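# Bend a rod into an upright arch in two sockets

## Task

Bend the rod so it forms an arch standing upright, with one of its ends seated in each of the board's two sockets.

## Robot and tools

ROBOT. Two arms, left_arm and right_arm, each with a two-finger parallel gripper. A camera stand is fixed to the floor behind them. Something may occasionally nudge a loose object. Anything that falls off the table, or is left lying off it, fails the task. The goal must still hold after the robot lets go.

FRAMES. The scene frame has its origin at table-top height, midway between the nominal arm bases. +z is up, +x points out over the table, and left_arm is on the +y side. Camera left and right do not match arm names. Calibrated bases: left_arm at (-0.028, +0.243, 0) m, quat_wxyz (+1.000, 0, 0, +0.006); right_arm at (+0.034, -0.297, 0) m, quat_wxyz (+1.000, 0, 0, 0). Reported hand positions, orientations and targets are in the scene frame. The fingers point along the gripper's own +z and open and close along its y. end_effector_position is the point between the pads, about 1 cm behind the tips. Readings can be off by a few centimetres, more at long reach.

MOTION ROWS. Each row has 14 numbers, each in [-1, 1], and always covers both arms, even if only one moves. The order is dx, dy, dz, rx, ry, rz, opening for left_arm, then the same seven for right_arm. The first six numbers of an arm are an offset, not a pose. They are measured from that arm's Hand target as it stood when the action or move began, along that Hand target's own axes. Scale: 1.0 equals 0.6 m of travel or 180 degrees of turn. rx, ry, rz form a single rotation vector. Offsets do not chain between rows; every row counts from the same start. A new call starts from the new Hand target, so sending the same offset twice moves twice as far. Six zeros re-command the current Hand target. The opening is absolute: +1 fully open (0.093 m), -1 closed. A 0 in the opening slot closes halfway, so resend the current opening to keep a grip unchanged.

The controller limits the commanded orientation to within 40 degrees of the measured one each step. Friction and weight can leave the gripper short, low or tilted. Tiny moves may not happen or may drift sideways. Check position and tilt after each move, and correct tilt. An arm blocked by contact keeps pushing until commanded back past the gripper.

TOOLS.
execute_actions(actions, cameras): actions is a list of actions. Each action is up to 15 rows, one row per 1/30 s step. A short action repeats its last row to fill 15 steps. Each action lasts 0.5 s. Images come back only for an empty actions list or when cameras names them. Use ["all"] for all cameras or [] for none. An unknown camera name makes the call invalid. Results include end_effector_position at some steps.

move(target, speed, blend, opening_speed, grip_force, blocking, cameras): target is one 14-number row, or a list of up to 15 rows. Every row is an offset from the same starting Hand targets. Each gripper follows a straight path, and all arms finish together, in 0.5 to 10 s. speed is in m/s, from 0.002 to 2.9, default 0.25. Rotation is capped at twice that number in rad/s. Give one speed, or one per target. blend is in metres and rounds corners at intermediate targets; 0 means stop at each. opening_speed is the rate of change of the commanded opening on the -1..+1 scale, at least 0.2 per second. grip_force is the per-pad force cap in newtons, 10 to 50. It persists until changed. Lower values close slowly: about 4 s at 40 N and 16 s at 10 N. blocking=false returns after about 0.5 s while the move continues. Paths ignore obstacles and the other arm. Faster moves overshoot more and hit harder. Keep paths away from an arm's own base, which can flip the shoulder. Openings changed at a later target are applied only after arrival and rest. The result adds a move: line: done, off_target, moving, held or fault. It also lists limits, such as paced (pose clipped) or held (steps withheld). done means at rest within 10 mm and 2 degrees; neither done nor off_target tells you about contact.

wait(seconds, cameras): 0 to 10 s, with arms holding their last command. A running move continues, and the wait returns early if the move ends.

stop(cameras): brakes a running move. A faster move needs more distance to stop.

zoom_image(camera, region): enlarges [x0, y0, x1, y1] pixels of the latest image, at most 504 by 504. Allowed cameras: cam_head_left, cam_head_right, cam_low, cam_left_wrist, cam_right_wrist. Full images from cam_head_left, cam_head_right, cam_high, cam_low, cam_left_wrist and cam_right_wrist are all 672x504.

read_manual(section): licence texts only.

finished_scene(scene): ends the scene, numbered 1 to 3. Call nothing after it in the same reply.

RESULTS. Hand target is the last commanded pose after clipping; the next offsets count from it. The gripper often rests short of it. Send the gap again as an offset. grip_measured is the finger motor position on the grip scale. The pads meet near -0.94. An object of width w mm reads about -0.94 + 0.0208*w. Each gripper may read up to 0.02 too open. To grip firmly, command at least 0.24 below the width reading; round or soft items may need lower. To release, command well above it. Commanding far below in one step briefly squeezes hard. Joint positions end with the finger opening in metres. Joint velocities may show as within noise. Joint torques include gravity, and numbers 1 to 3 wrap at ±28 N m. Tool commands show the current commands.

AVOID. Do not drop parts, release moving parts, or slam, hit or push hard. Avoid any arm-to-arm contact, including one gripper closing on the other's fingers. Avoid strain on wrist camera cables, and avoid faults. Holding loads, stretching out or pushing against unreachable poses heats motors. MOTOR HOT appears at 75 °C. At 90 °C that arm folds and idles. At 100 °C it goes limp.

Each tool is called after "Request:" as a command line: name --argument value for each argument, lists and objects as JSON in quotes; but a table of rows of numbers goes row by row, as --pt "numbers of a row", without its own name.

## Session

Request:
execute_actions --actions '[]'

Scene clock: 0.00 s.
left_arm: end_effector_position=(+0.3139, +0.2734, +0.1030) grip_measured=+1.000 end_effector_quat_wxyz=(+0.556, -0.041, +0.827, +0.068) | right_arm: end_effector_position=(+0.4776, -0.2022, +0.1025) grip_measured=+1.000 end_effector_quat_wxyz=(+0.518, -0.038, +0.830, +0.206)
Joint positions: left_arm=[0.009 1.233 0.259 0.588 -0.138 0.016 0.093] | right_arm=[0.104 1.712 0.683 0.622 -0.296 0.208 0.093]
Joint velocities: within noise
Joint torques (N m): no reading
Heat: left arm: 29 °C; right arm: 29 °C.
Hand target: left_arm +0.3174, +0.2735, +0.1111; +0.566, -0.041, +0.820, +0.067 | right_arm +0.4785, -0.2022, +0.1057; +0.519, -0.038, +0.829, +0.206
Tool commands: left_gripper/opening=+1.0 right_gripper/opening=+1.0

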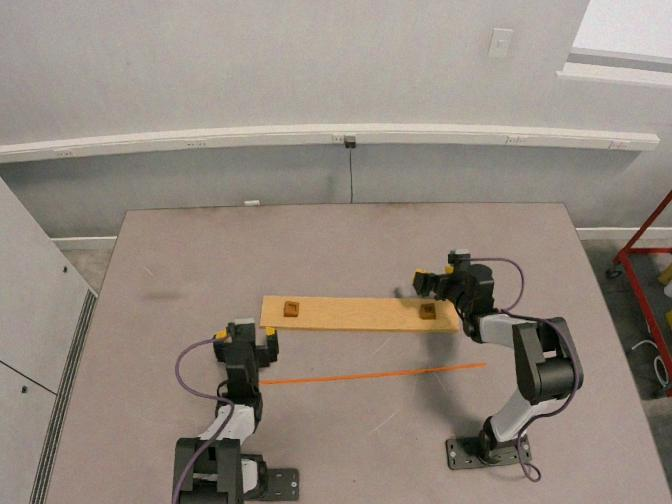

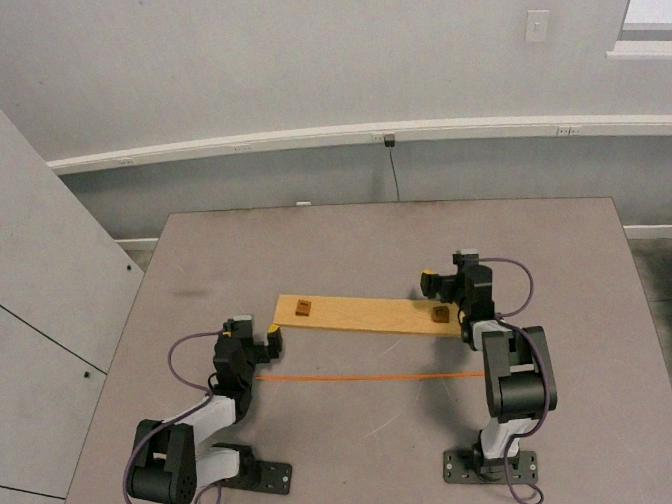

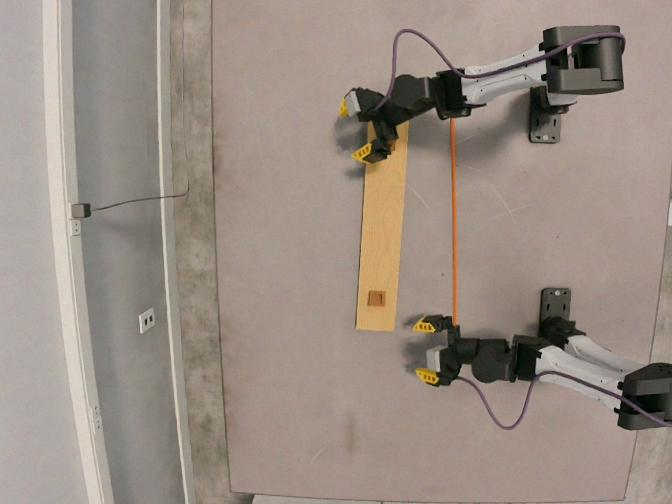

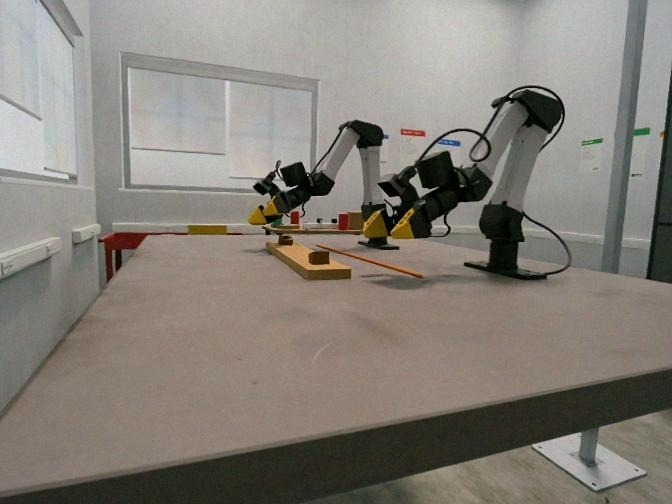

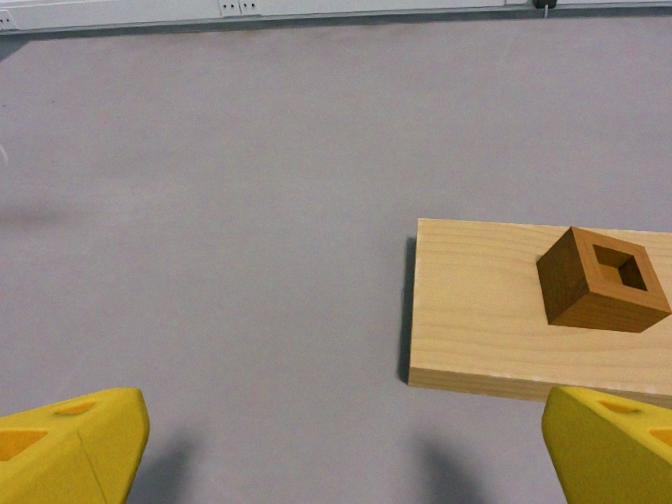

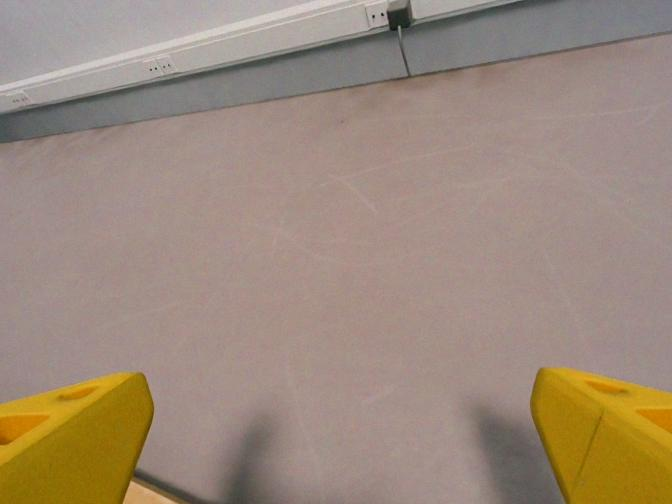

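Request:
move --target '[-0.113,-0.062,-0.1375,0.337,0.266,0.458,0,-0.005,0.102,-0.322,-0.162,0.376,-0.411,0]' --speed 0.4 --cameras '["all"]'

Scene clock: 35.10 s.
left_arm: end_effector_position=(+0.2678, +0.2237, +0.1954) grip_measured=+0.002 end_effector_quat_wxyz=(+0.006, +0.700, +0.714, +0.000) | right_arm: end_effector_position=(+0.3014, -0.2189, +0.1969) grip_measured=+0.002 end_effector_quat_wxyz=(-0.022, +0.701, -0.713, +0.004)
Joint positions: left_arm=[-0.072 1.685 1.693 -1.57 0.009 1.492 0.045] | right_arm=[0.278 1.585 1.591 -1.536 -0.014 -1.276 0.045]
Joint torques (N m): left_arm=[-0.49 -7.82 8.66 0.13 0.09 -0.04] | right_arm=[0.49 -6.53 8.21 0.2 0.16 -0.22]
Heat: left arm: 34 °C; right arm: 36 °C.
Hand target: left_arm +0.2706, +0.2233, +0.2007; +0.000, +0.706, +0.708, +0.000 | right_arm +0.2998, -0.2203, +0.1994; -0.001, +0.707, -0.707, +0.001
Off the commanded pose: left_arm 0.006 m, 1 deg | right_arm 0.003 m, 3 deg.
joint sent to its limit (left arm) — joint 4 (wrist pitch), lower limit. The joint targets still meet the commanded pose.
joint sent to its limit (right arm) — joint 4 (wrist pitch), lower limit. The joint targets still meet the commanded pose.
move: off_target (right_arm)

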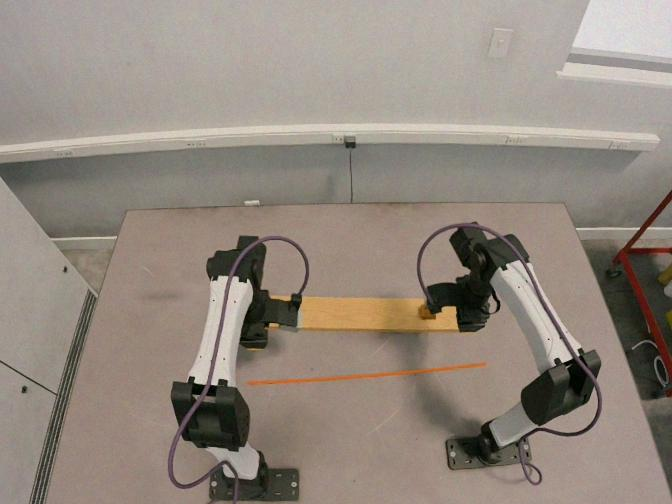

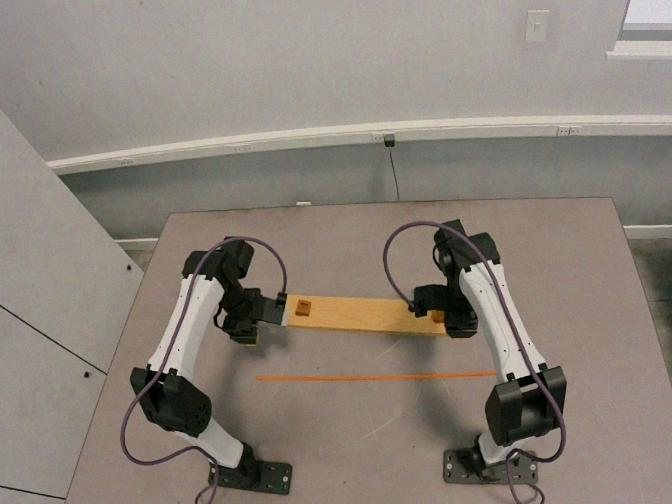

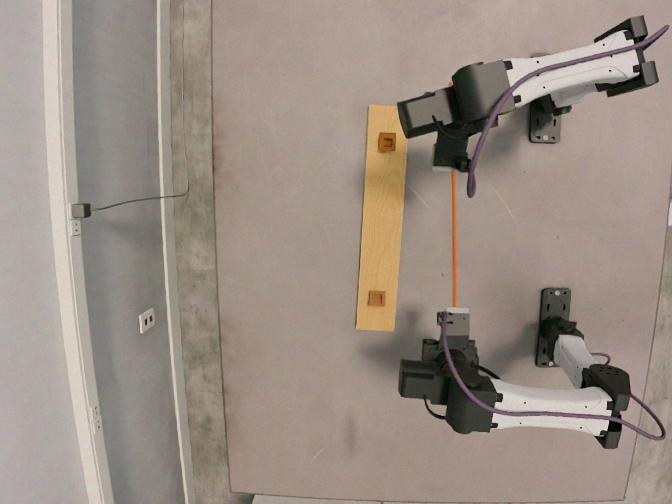

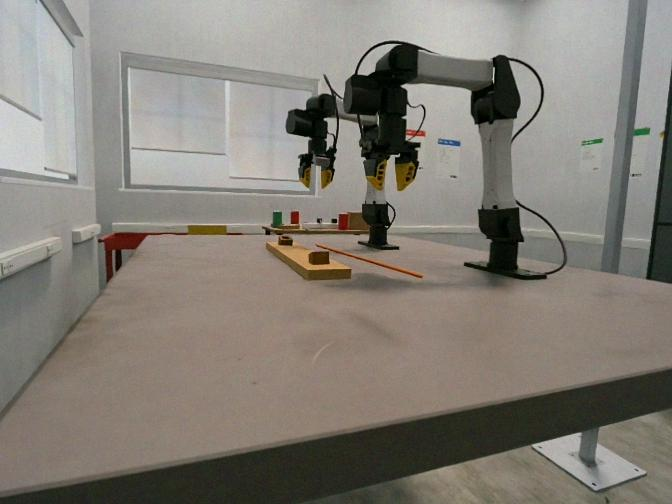

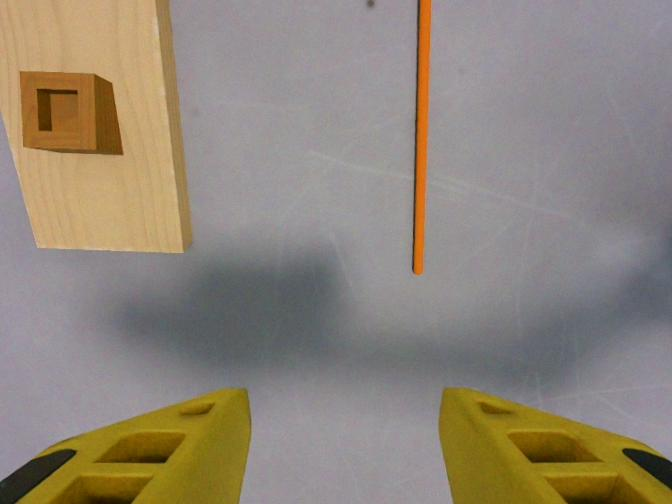

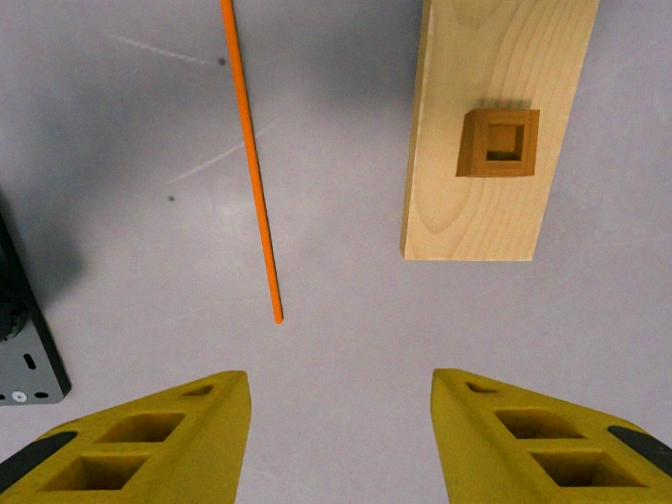

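Request:
move --target '[0.003,-0.095,0.251,0,0,-0.024,0.2,0.0745,0.076,0.249,0,0,-0.024,0.2]' --cameras '["cam_left_wrist","cam_right_wrist","cam_low"]'

Scene clock: 65.97 s.
left_arm: end_effector_position=(+0.2127, +0.2253, +0.0480) grip_measured=+0.198 end_effector_quat_wxyz=(-0.007, +0.678, +0.735, -0.011) | right_arm: end_effector_position=(+0.2530, -0.2629, +0.0492) grip_measured=+0.198 end_effector_quat_wxyz=(+0.008, +0.731, -0.682, -0.009)
Joint positions: left_arm=[-0.08 1.536 0.944 -1.003 0.008 1.423 0.055] | right_arm=[0.153 1.454 0.874 -1.014 -0.006 -1.488 0.055]
Joint torques (N m): left_arm=[-0.59 -8.88 4.56 0.28 0.06 -0.18] | right_arm=[-0.51 -7.53 5.33 0.48 0.09 -0.21]
Heat: left arm: 35 °C; right arm: 35 °C.
Hand target: left_arm +0.2136, +0.2247, +0.0503; +0.000, +0.679, +0.734, +0.000 | right_arm +0.2546, -0.2649, +0.0499; -0.001, +0.733, -0.680, +0.001
Off the commanded pose: left_arm 0.002 m, 1 deg | right_arm 0.003 m, 2 deg.
move: done
Images, in order (width x height): cam_low 672x504, cam_left_wrist 672x504, cam_right_wrist 672x504.

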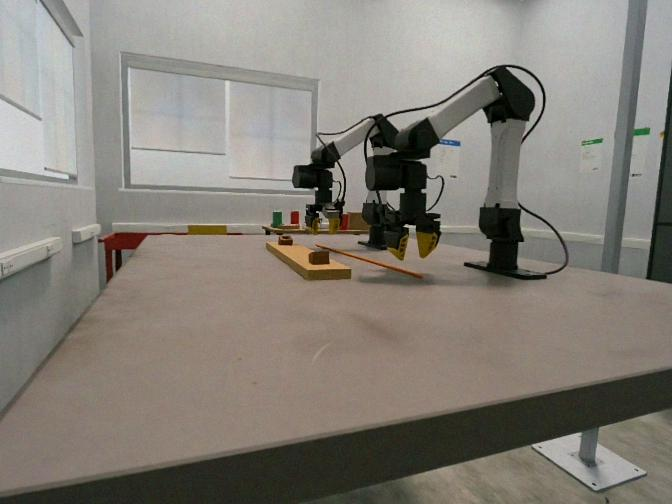

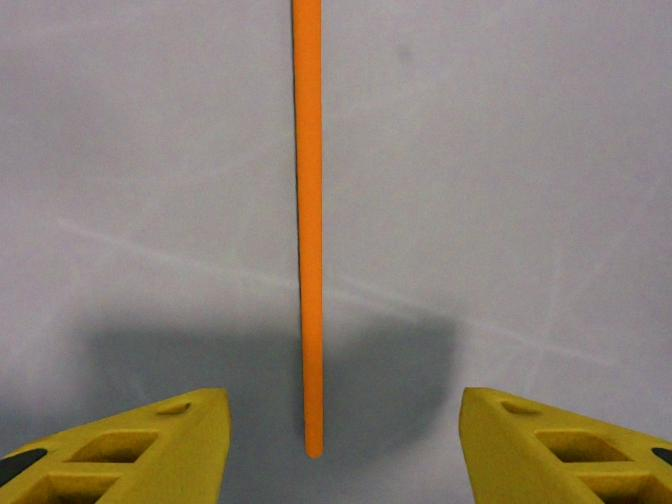

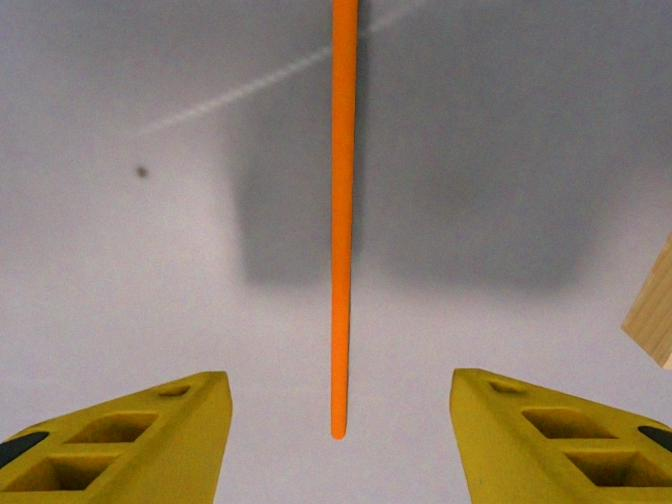

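Request:
move --target '[0,0.0167,0.0617,0,0,0,0.0,0,0,0.0617,0,0,0,0.0]' --speed 0.1 --cameras '["cam_left_wrist","cam_right_wrist","cam_low"]'

Request:
zoom_image --camera "cam_low" --region '[260, 190, 460, 300]'

Scene clock: 75.07 s.
left_arm: end_effector_position=(+0.2169, +0.2252, +0.0169) grip_measured=+0.002 end_effector_quat_wxyz=(-0.009, +0.678, +0.735, -0.011) | right_arm: end_effector_position=(+0.2543, -0.2627, +0.0180) grip_measured=+0.002 end_effector_quat_wxyz=(-0.004, +0.732, -0.682, +0.000)
Joint positions: left_arm=[-0.08 1.607 0.88 -0.871 0.007 1.423 0.045] | right_arm=[0.153 1.484 0.766 -0.845 -0.006 -1.489 0.045]
Joint torques (N m): left_arm=[-0.13 -6.39 4.52 0.55 0.06 -0.11] | right_arm=[-0.54 -4.12 5.56 0.52 0.09 -0.21]
Heat: left arm: 34 °C; right arm: 36 °C.
Hand target: left_arm +0.2235, +0.2255, +0.0132; +0.000, +0.679, +0.734, +0.000 | right_arm +0.2546, -0.2649, +0.0128; -0.001, +0.733, -0.680, +0.001
Off the commanded pose: left_arm 0.008 m, 2 deg | right_arm 0.006 m, 0 deg.
move: done
Images, in order (width x height): cam_low 672x504, cam_left_wrist 672x504, cam_right_wrist 672x504.

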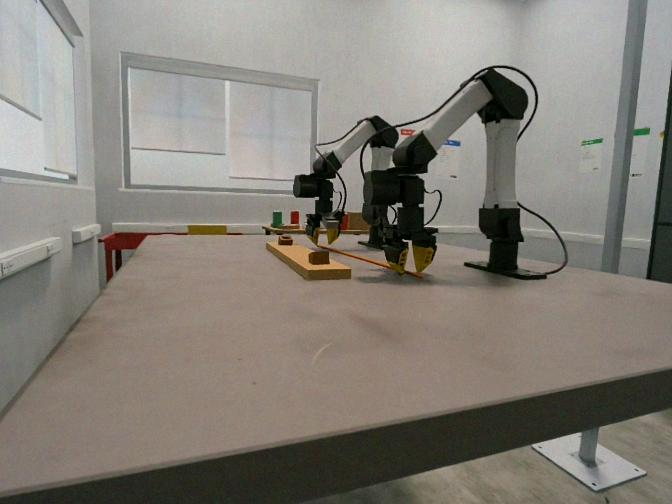

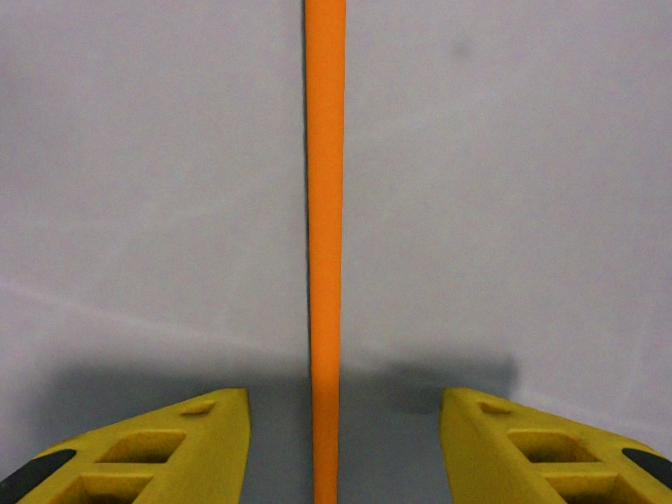

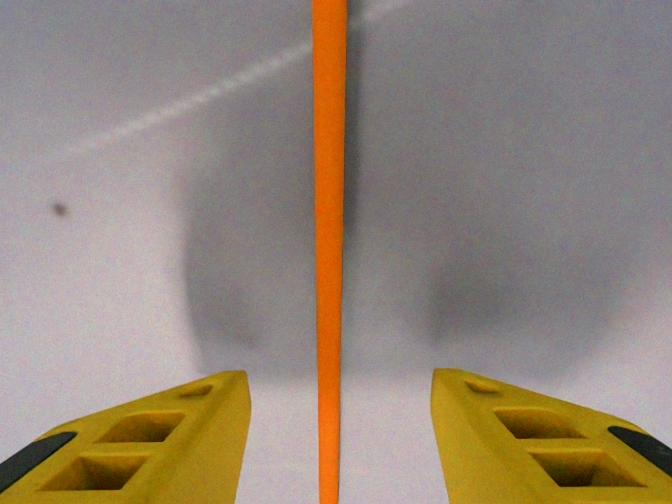

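Scaled by 2.520 from the camera's 672x504 image, which has a finer 960x720 frame.

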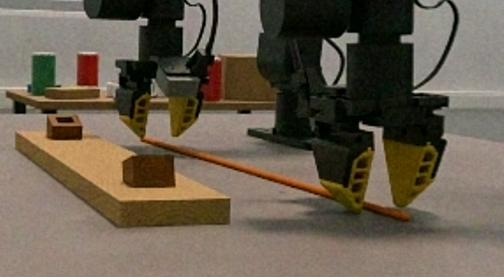

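Request:
move --target '[0,0,0.003,0,0,0,-1,0,0,0.003,0,0,0,-1]' --speed 0.05 --grip_force 50 --cameras '["cam_left_wrist","cam_right_wrist"]'

Scene clock: 78.70 s.
left_arm: end_effector_position=(+0.2237, +0.2248, +0.0168) grip_measured=-0.963 end_effector_quat_wxyz=(+0.002, +0.678, +0.735, -0.002) | right_arm: end_effector_position=(+0.2562, -0.2624, +0.0180) grip_measured=-0.972 end_effector_quat_wxyz=(-0.007, +0.732, -0.681, +0.002)
Joint positions: left_arm=[-0.08 1.607 0.88 -0.843 0.006 1.423 0] | right_arm=[0.153 1.484 0.766 -0.837 -0.006 -1.49 0]
Joint torques (N m): left_arm=[-0.13 -6.05 4.1 0.44 0.07 -0.11] | right_arm=[-0.53 -3.82 5.14 0.53 0.09 -0.2]
Heat: left arm: 34 °C; right arm: 35 °C.
Hand target: left_arm +0.2235, +0.2255, +0.0114; +0.000, +0.679, +0.734, +0.000 | right_arm +0.2546, -0.2649, +0.0110; -0.001, +0.733, -0.680, +0.001
Off the commanded pose: left_arm 0.005 m, 0 deg | right_arm 0.008 m, 1 deg.
move: done
Images, in order (width x height): cam_left_wrist 672x504, cam_right_wrist 672x504.

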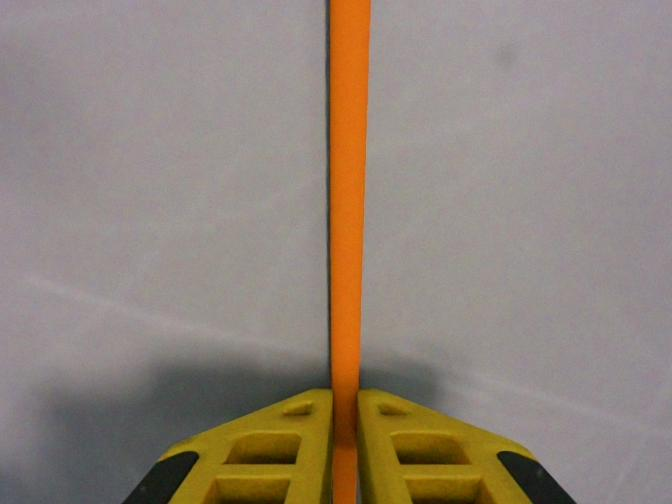

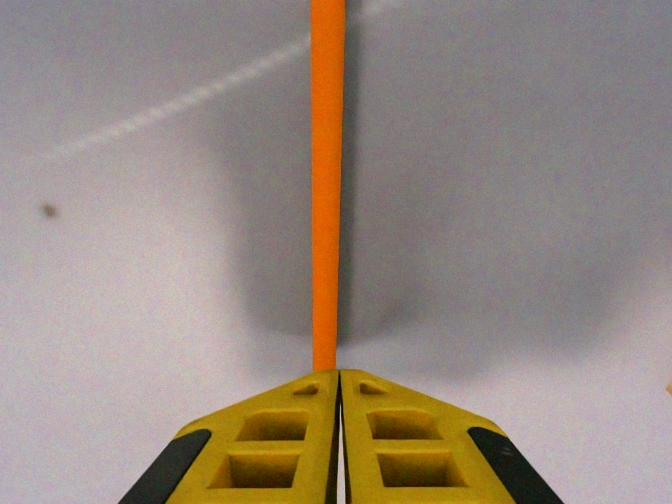

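Request:
move --pt "0 0 0 0 0 0 -1 0 0.006 -0.02 0 0 0 -0.3" --pt "0 0 0 0 0 0 -1 0 0.006 0.014 0 0 0 -0.3" --speed 0.06 --cameras '["cam_left_wrist","cam_right_wrist"]'

Scene clock: 85.10 s.
left_arm: end_effector_position=(+0.2237, +0.2248, +0.0168) grip_measured=-0.963 end_effector_quat_wxyz=(+0.002, +0.678, +0.735, -0.002) | right_arm: end_effector_position=(+0.2513, -0.2631, +0.0079) grip_measured=-0.302 end_effector_quat_wxyz=(-0.005, +0.732, -0.681, +0.000)
Joint positions: left_arm=[-0.08 1.607 0.88 -0.843 0.006 1.423 0] | right_arm=[0.153 1.493 0.728 -0.798 -0.006 -1.49 0.031]
Joint torques (N m): left_arm=[-0.13 -6.05 4.1 0.43 0.07 -0.11] | right_arm=[-0.43 -4.07 5.37 0.52 0.09 -0.19]
Heat: left arm: 33 °C; right arm: 34 °C.
Hand target: left_arm +0.2235, +0.2255, +0.0114; +0.000, +0.679, +0.734, +0.000 | right_arm +0.2510, -0.2652, +0.0027; -0.001, +0.733, -0.680, +0.001
Off the commanded pose: left_arm 0.005 m, 0 deg | right_arm 0.006 m, 1 deg.
move: done
Images, in order (width x height): cam_left_wrist 672x504, cam_right_wrist 672x504.

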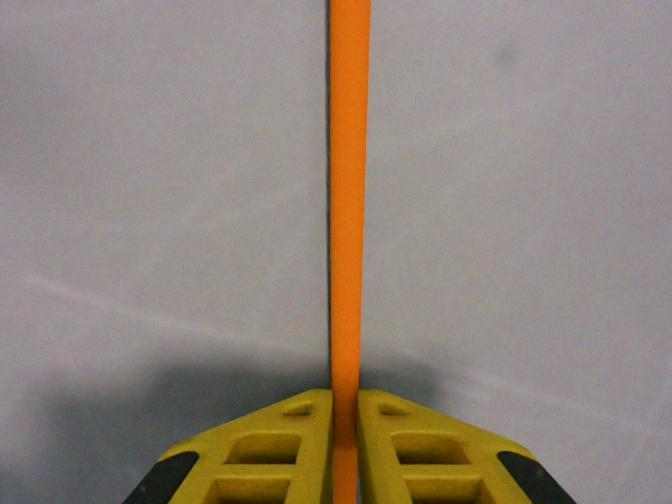

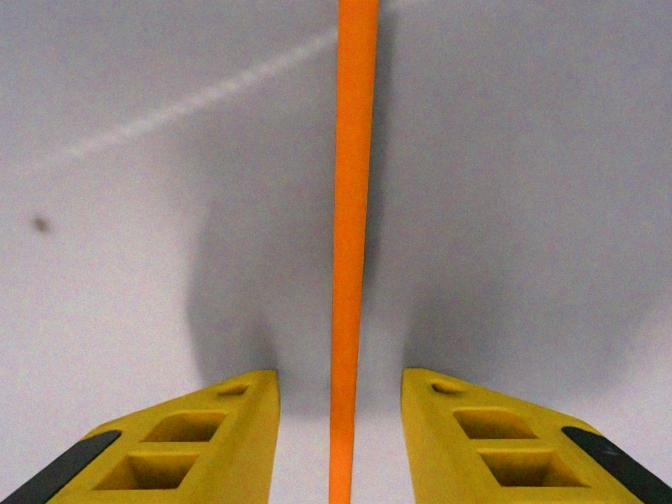

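Request:
move --pt "0 0 -0.02 0 0 0 -0.3 0 0 0 0 0 0 -1" --pt "0 0 0.014 0 0 0 -0.3 0 0 0.001 0 0 0 -1" --pt "0 0 0.014 0 0 0 -1 0 0 0.001 0 0 0 -1" --speed 0.06 --cameras '["cam_left_wrist","cam_right_wrist"]'

Scene clock: 91.30 s.
left_arm: end_effector_position=(+0.2304, +0.2255, +0.0156) grip_measured=-0.963 end_effector_quat_wxyz=(+0.011, +0.678, +0.735, +0.009) | right_arm: end_effector_position=(+0.2526, -0.2629, +0.0080) grip_measured=-0.961 end_effector_quat_wxyz=(-0.007, +0.732, -0.681, +0.002)
Joint positions: left_arm=[-0.08 1.609 0.876 -0.808 0 1.423 0] | right_arm=[0.153 1.493 0.728 -0.793 -0.006 -1.49 0]
Joint torques (N m): left_arm=[-0.12 -4.72 2.62 0.5 0.12 -0.12] | right_arm=[-0.43 -3.96 5.24 0.5 0.09 -0.19]
Heat: left arm: 33 °C; right arm: 34 °C.
Hand target: left_arm +0.2235, +0.2256, +0.0030; +0.000, +0.679, +0.734, +0.000 | right_arm +0.2510, -0.2652, +0.0021; -0.001, +0.733, -0.680, +0.001
Off the commanded pose: left_arm 0.014 m, 2 deg | right_arm 0.007 m, 1 deg.
move: off_target (left_arm); target 3's new opening was sent with left_arm's hand 0.013 m and 0 deg from that target
Images, in order (width x height): cam_left_wrist 672x504, cam_right_wrist 672x504.

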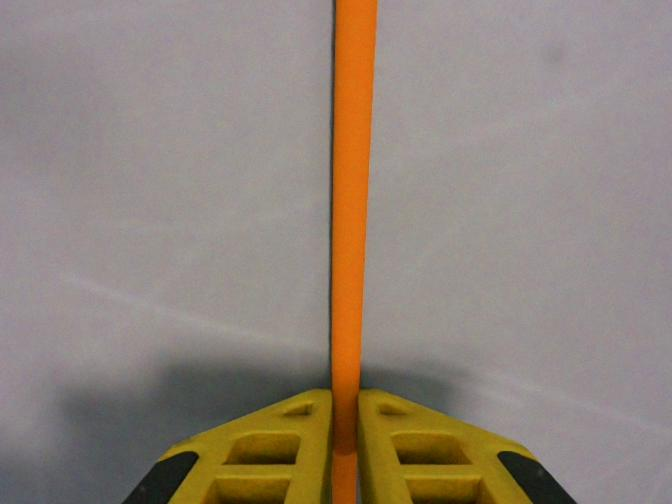

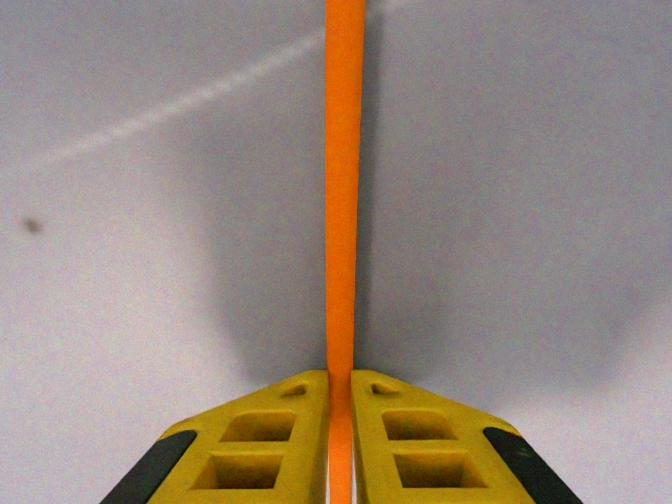

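Request:
move --pt "0 0 -0.167 0 0 0 -1 0 0 -0.167 0 0 0 -1" --pt "-0.0275 0.133 -0.333 0 -0.222 0 -1 -0.041 -0.133 -0.333 0 -0.222 0 -1" --speed 0.15 --blend 0.02 --cameras '["all"]'

Scene clock: 110.50 s.
left_arm: end_effector_position=(+0.3004, +0.2224, +0.1930) grip_measured=-0.963 end_effector_quat_wxyz=(+0.233, +0.641, +0.701, -0.206) | right_arm: end_effector_position=(+0.3275, -0.2414, +0.1955) grip_measured=-0.961 end_effector_quat_wxyz=(-0.233, +0.690, -0.654, -0.205)
Joint positions: left_arm=[0.23 1.82 1.712 -1.562 0.627 1.756 0] | right_arm=[-0.148 1.677 1.553 -1.527 -0.627 -1.8 0]
Joint torques (N m): left_arm=[0.12 -8.8 8.42 -0.17 1.02 -0.09] | right_arm=[-0.16 -6.27 8.76 -0.13 -1.06 -0.25]
Heat: left arm: 32 °C; right arm: 33 °C.
Hand target: left_arm +0.3045, +0.2155, +0.2028; +0.251, +0.638, +0.690, -0.232 | right_arm +0.3282, -0.2347, +0.2021; -0.233, +0.689, -0.639, -0.250
Off the commanded pose: left_arm 0.013 m, 4 deg | right_arm 0.009 m, 5 deg.
joint sent to its limit (left arm) — joint 4 (wrist pitch), lower limit. The joint targets still meet the commanded pose.
joint sent to its limit (right arm) — joint 4 (wrist pitch), lower limit. The joint targets are off in orientation, not in position.
move: off_target (left_arm, right_arm)

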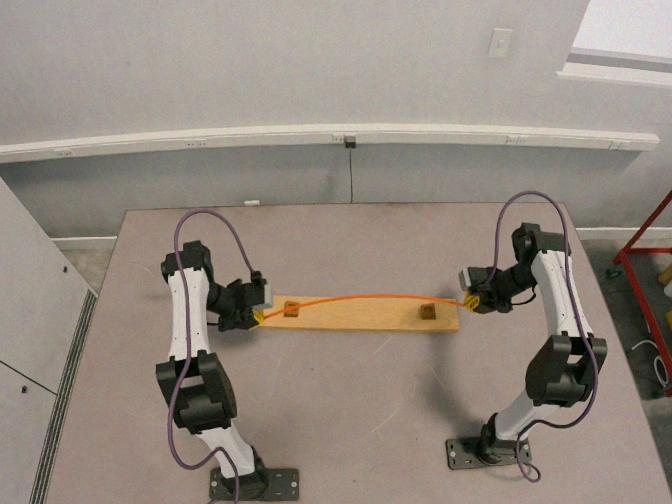

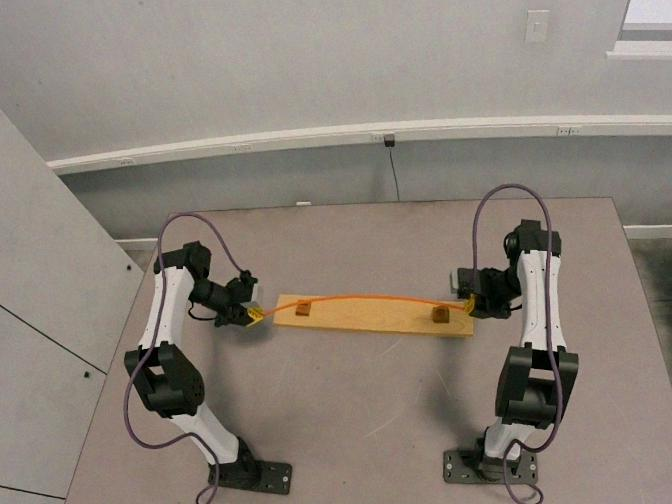

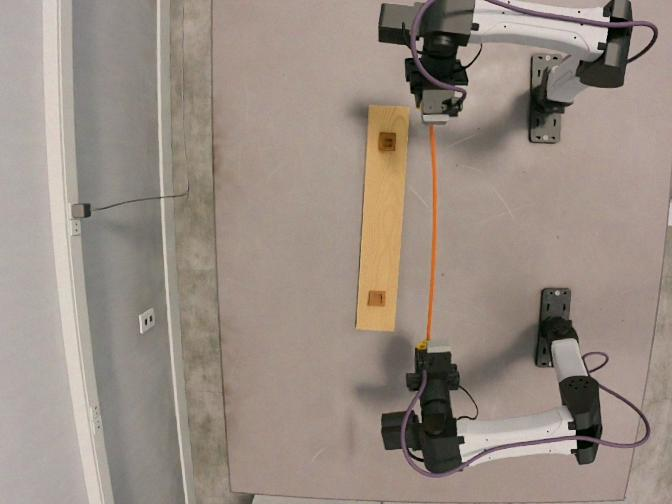

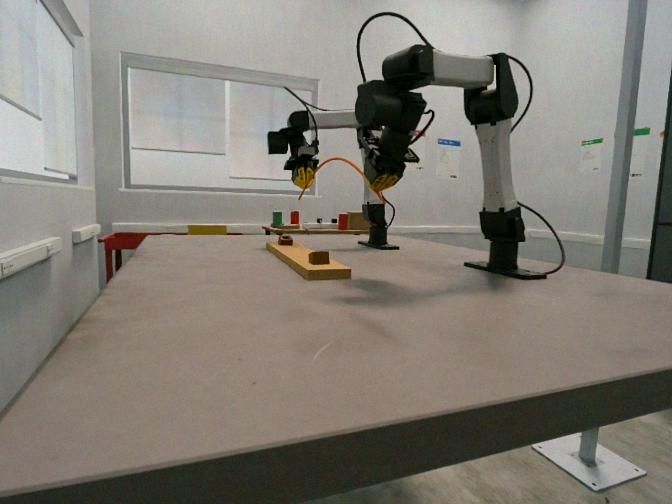

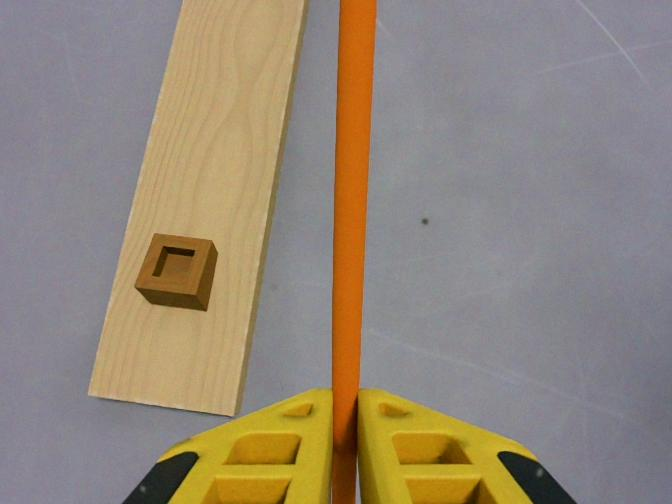

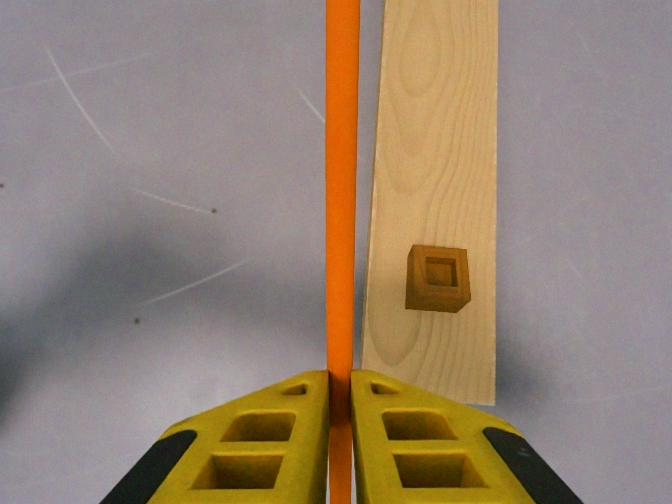

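Request:
move --target '[-0.043,0.1505,0.1295,0.0216,-0.205,0.0132,-1,-0.030,-0.127,0.117,0.0204,-0.206,0.013,-1]' --speed 0.15 --cameras '["all"]'

Scene clock: 149.03 s.
left_arm: end_effector_position=(+0.3959, +0.1655, +0.1496) grip_measured=-0.963 end_effector_quat_wxyz=(+0.435, +0.548, +0.589, -0.404) | right_arm: end_effector_position=(+0.3953, -0.1803, +0.1568) grip_measured=-0.961 end_effector_quat_wxyz=(-0.426, +0.559, -0.568, -0.428)
Joint positions: left_arm=[0.186 2.32 1.924 -1.562 1.247 1.978 0] | right_arm=[-0.124 2.085 1.553 -1.436 -1.273 -1.976 0]
Joint torques (N m): left_arm=[-2.02 -12.92 7.83 -0.52 1.08 0.01] | right_arm=[2.13 -9.57 7.61 -0.31 -1.19 -0.25]
Heat: left arm: 35 °C; right arm: 34 °C.
Hand target: left_arm +0.3999, +0.1531, +0.1598; +0.440, +0.553, +0.554, -0.440 | right_arm +0.3999, -0.1703, +0.1600; -0.441, +0.554, -0.553, -0.440
Off the commanded pose: left_arm 0.016 m, 6 deg | right_arm 0.012 m, 3 deg.
joint sent to its limit (left arm) — joint 4 (wrist pitch), lower limit. The joint targets are off in orientation, not in position.
move: off_target (left_arm, right_arm)

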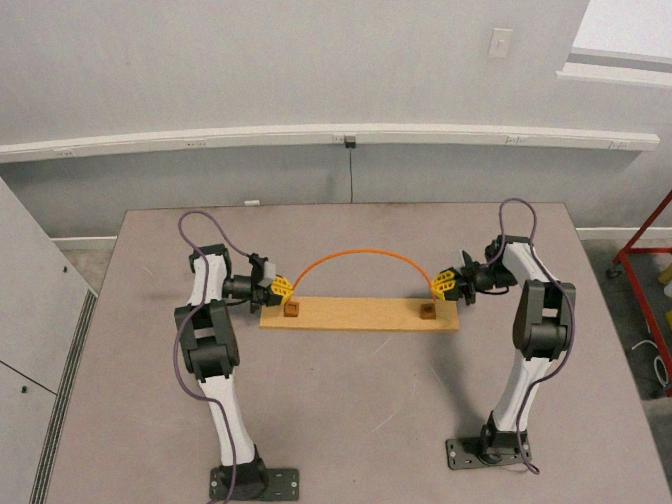

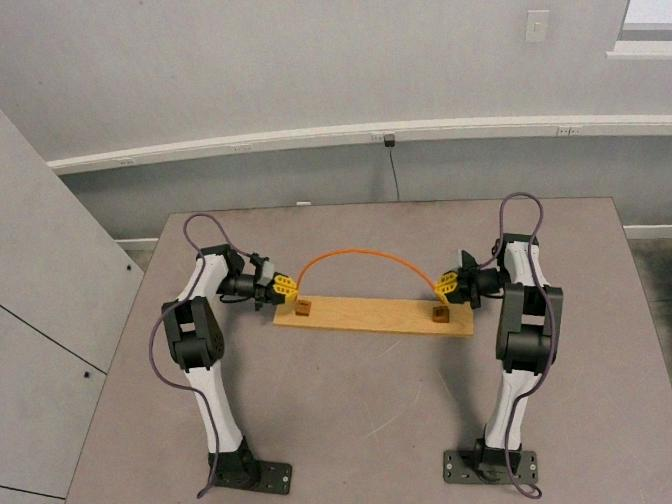

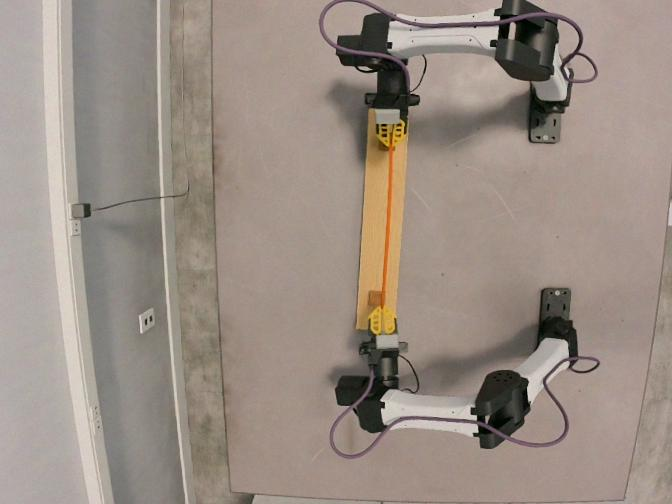

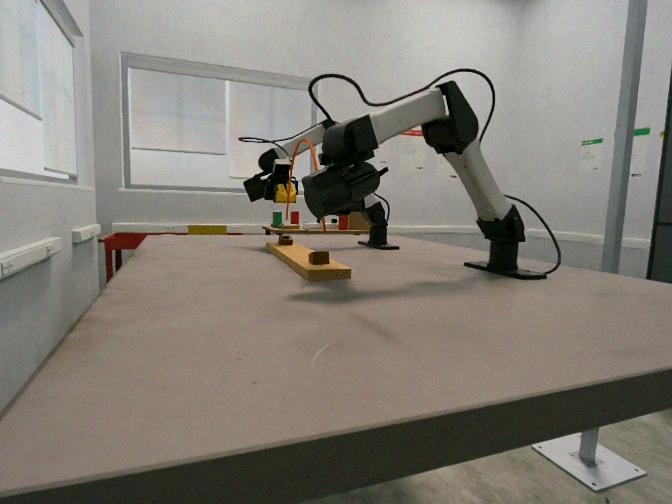

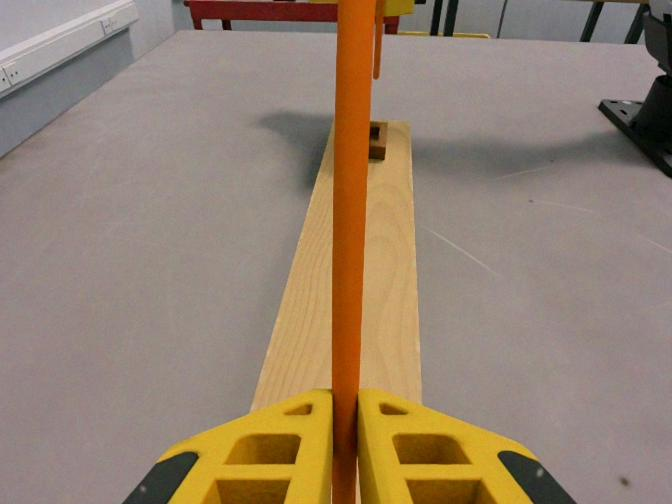

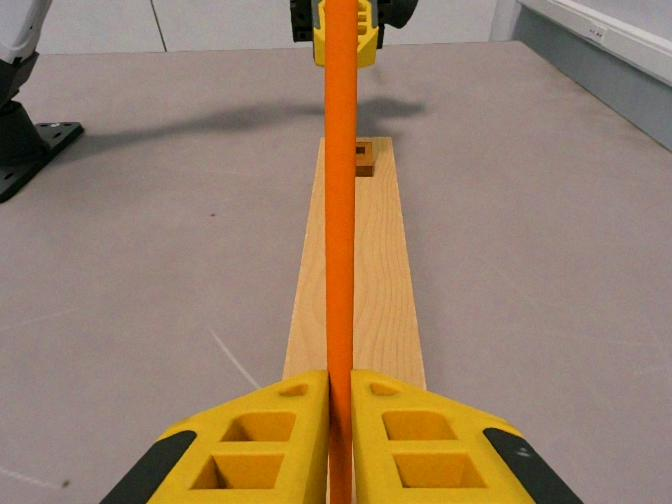

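Request:
zoom_image --camera "cam_head_left" --region '[240, 230, 480, 350]'

Request:
zoom_image --camera "cam_low" --region '[230, 120, 380, 300]'

Request:
zoom_image --camera "cam_left_wrist" --region '[300, 0, 460, 180]'

Request:
zoom_image --camera "cam_right_wrist" --region '[270, 20, 430, 200]'

Scaled by 2.100 from the camera's 672x504 image, which has a finer 960x720 frame.

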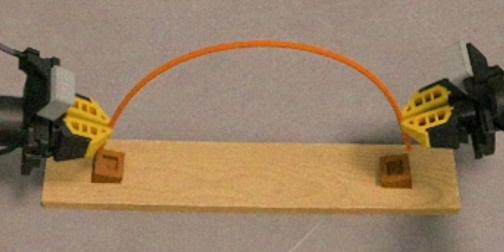

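Scaled by 2.800 from the camera's 672x504 image, which has a finer 960x720 frame.

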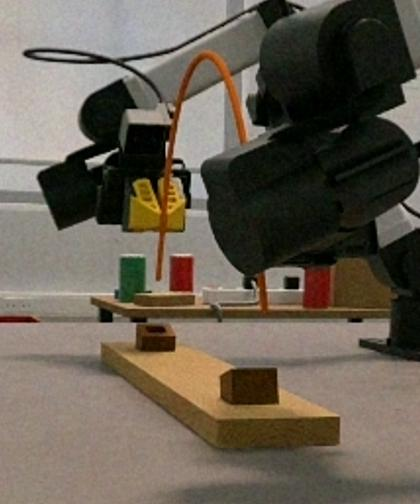

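Scaled by 2.800 from the camera's 672x504 image, which has a finer 960x720 frame.

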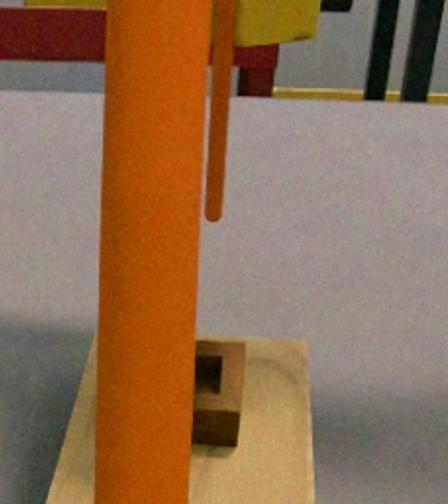

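Scaled by 2.800 from the camera's 672x504 image, which has a finer 960x720 frame.

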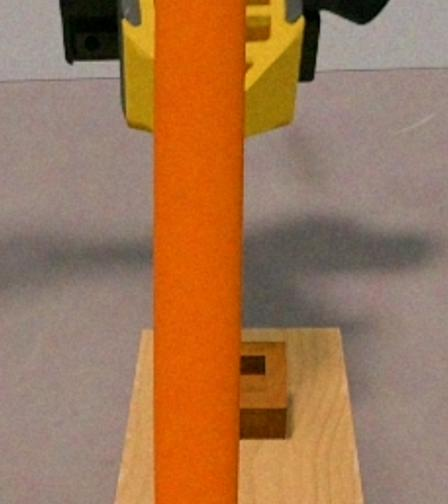

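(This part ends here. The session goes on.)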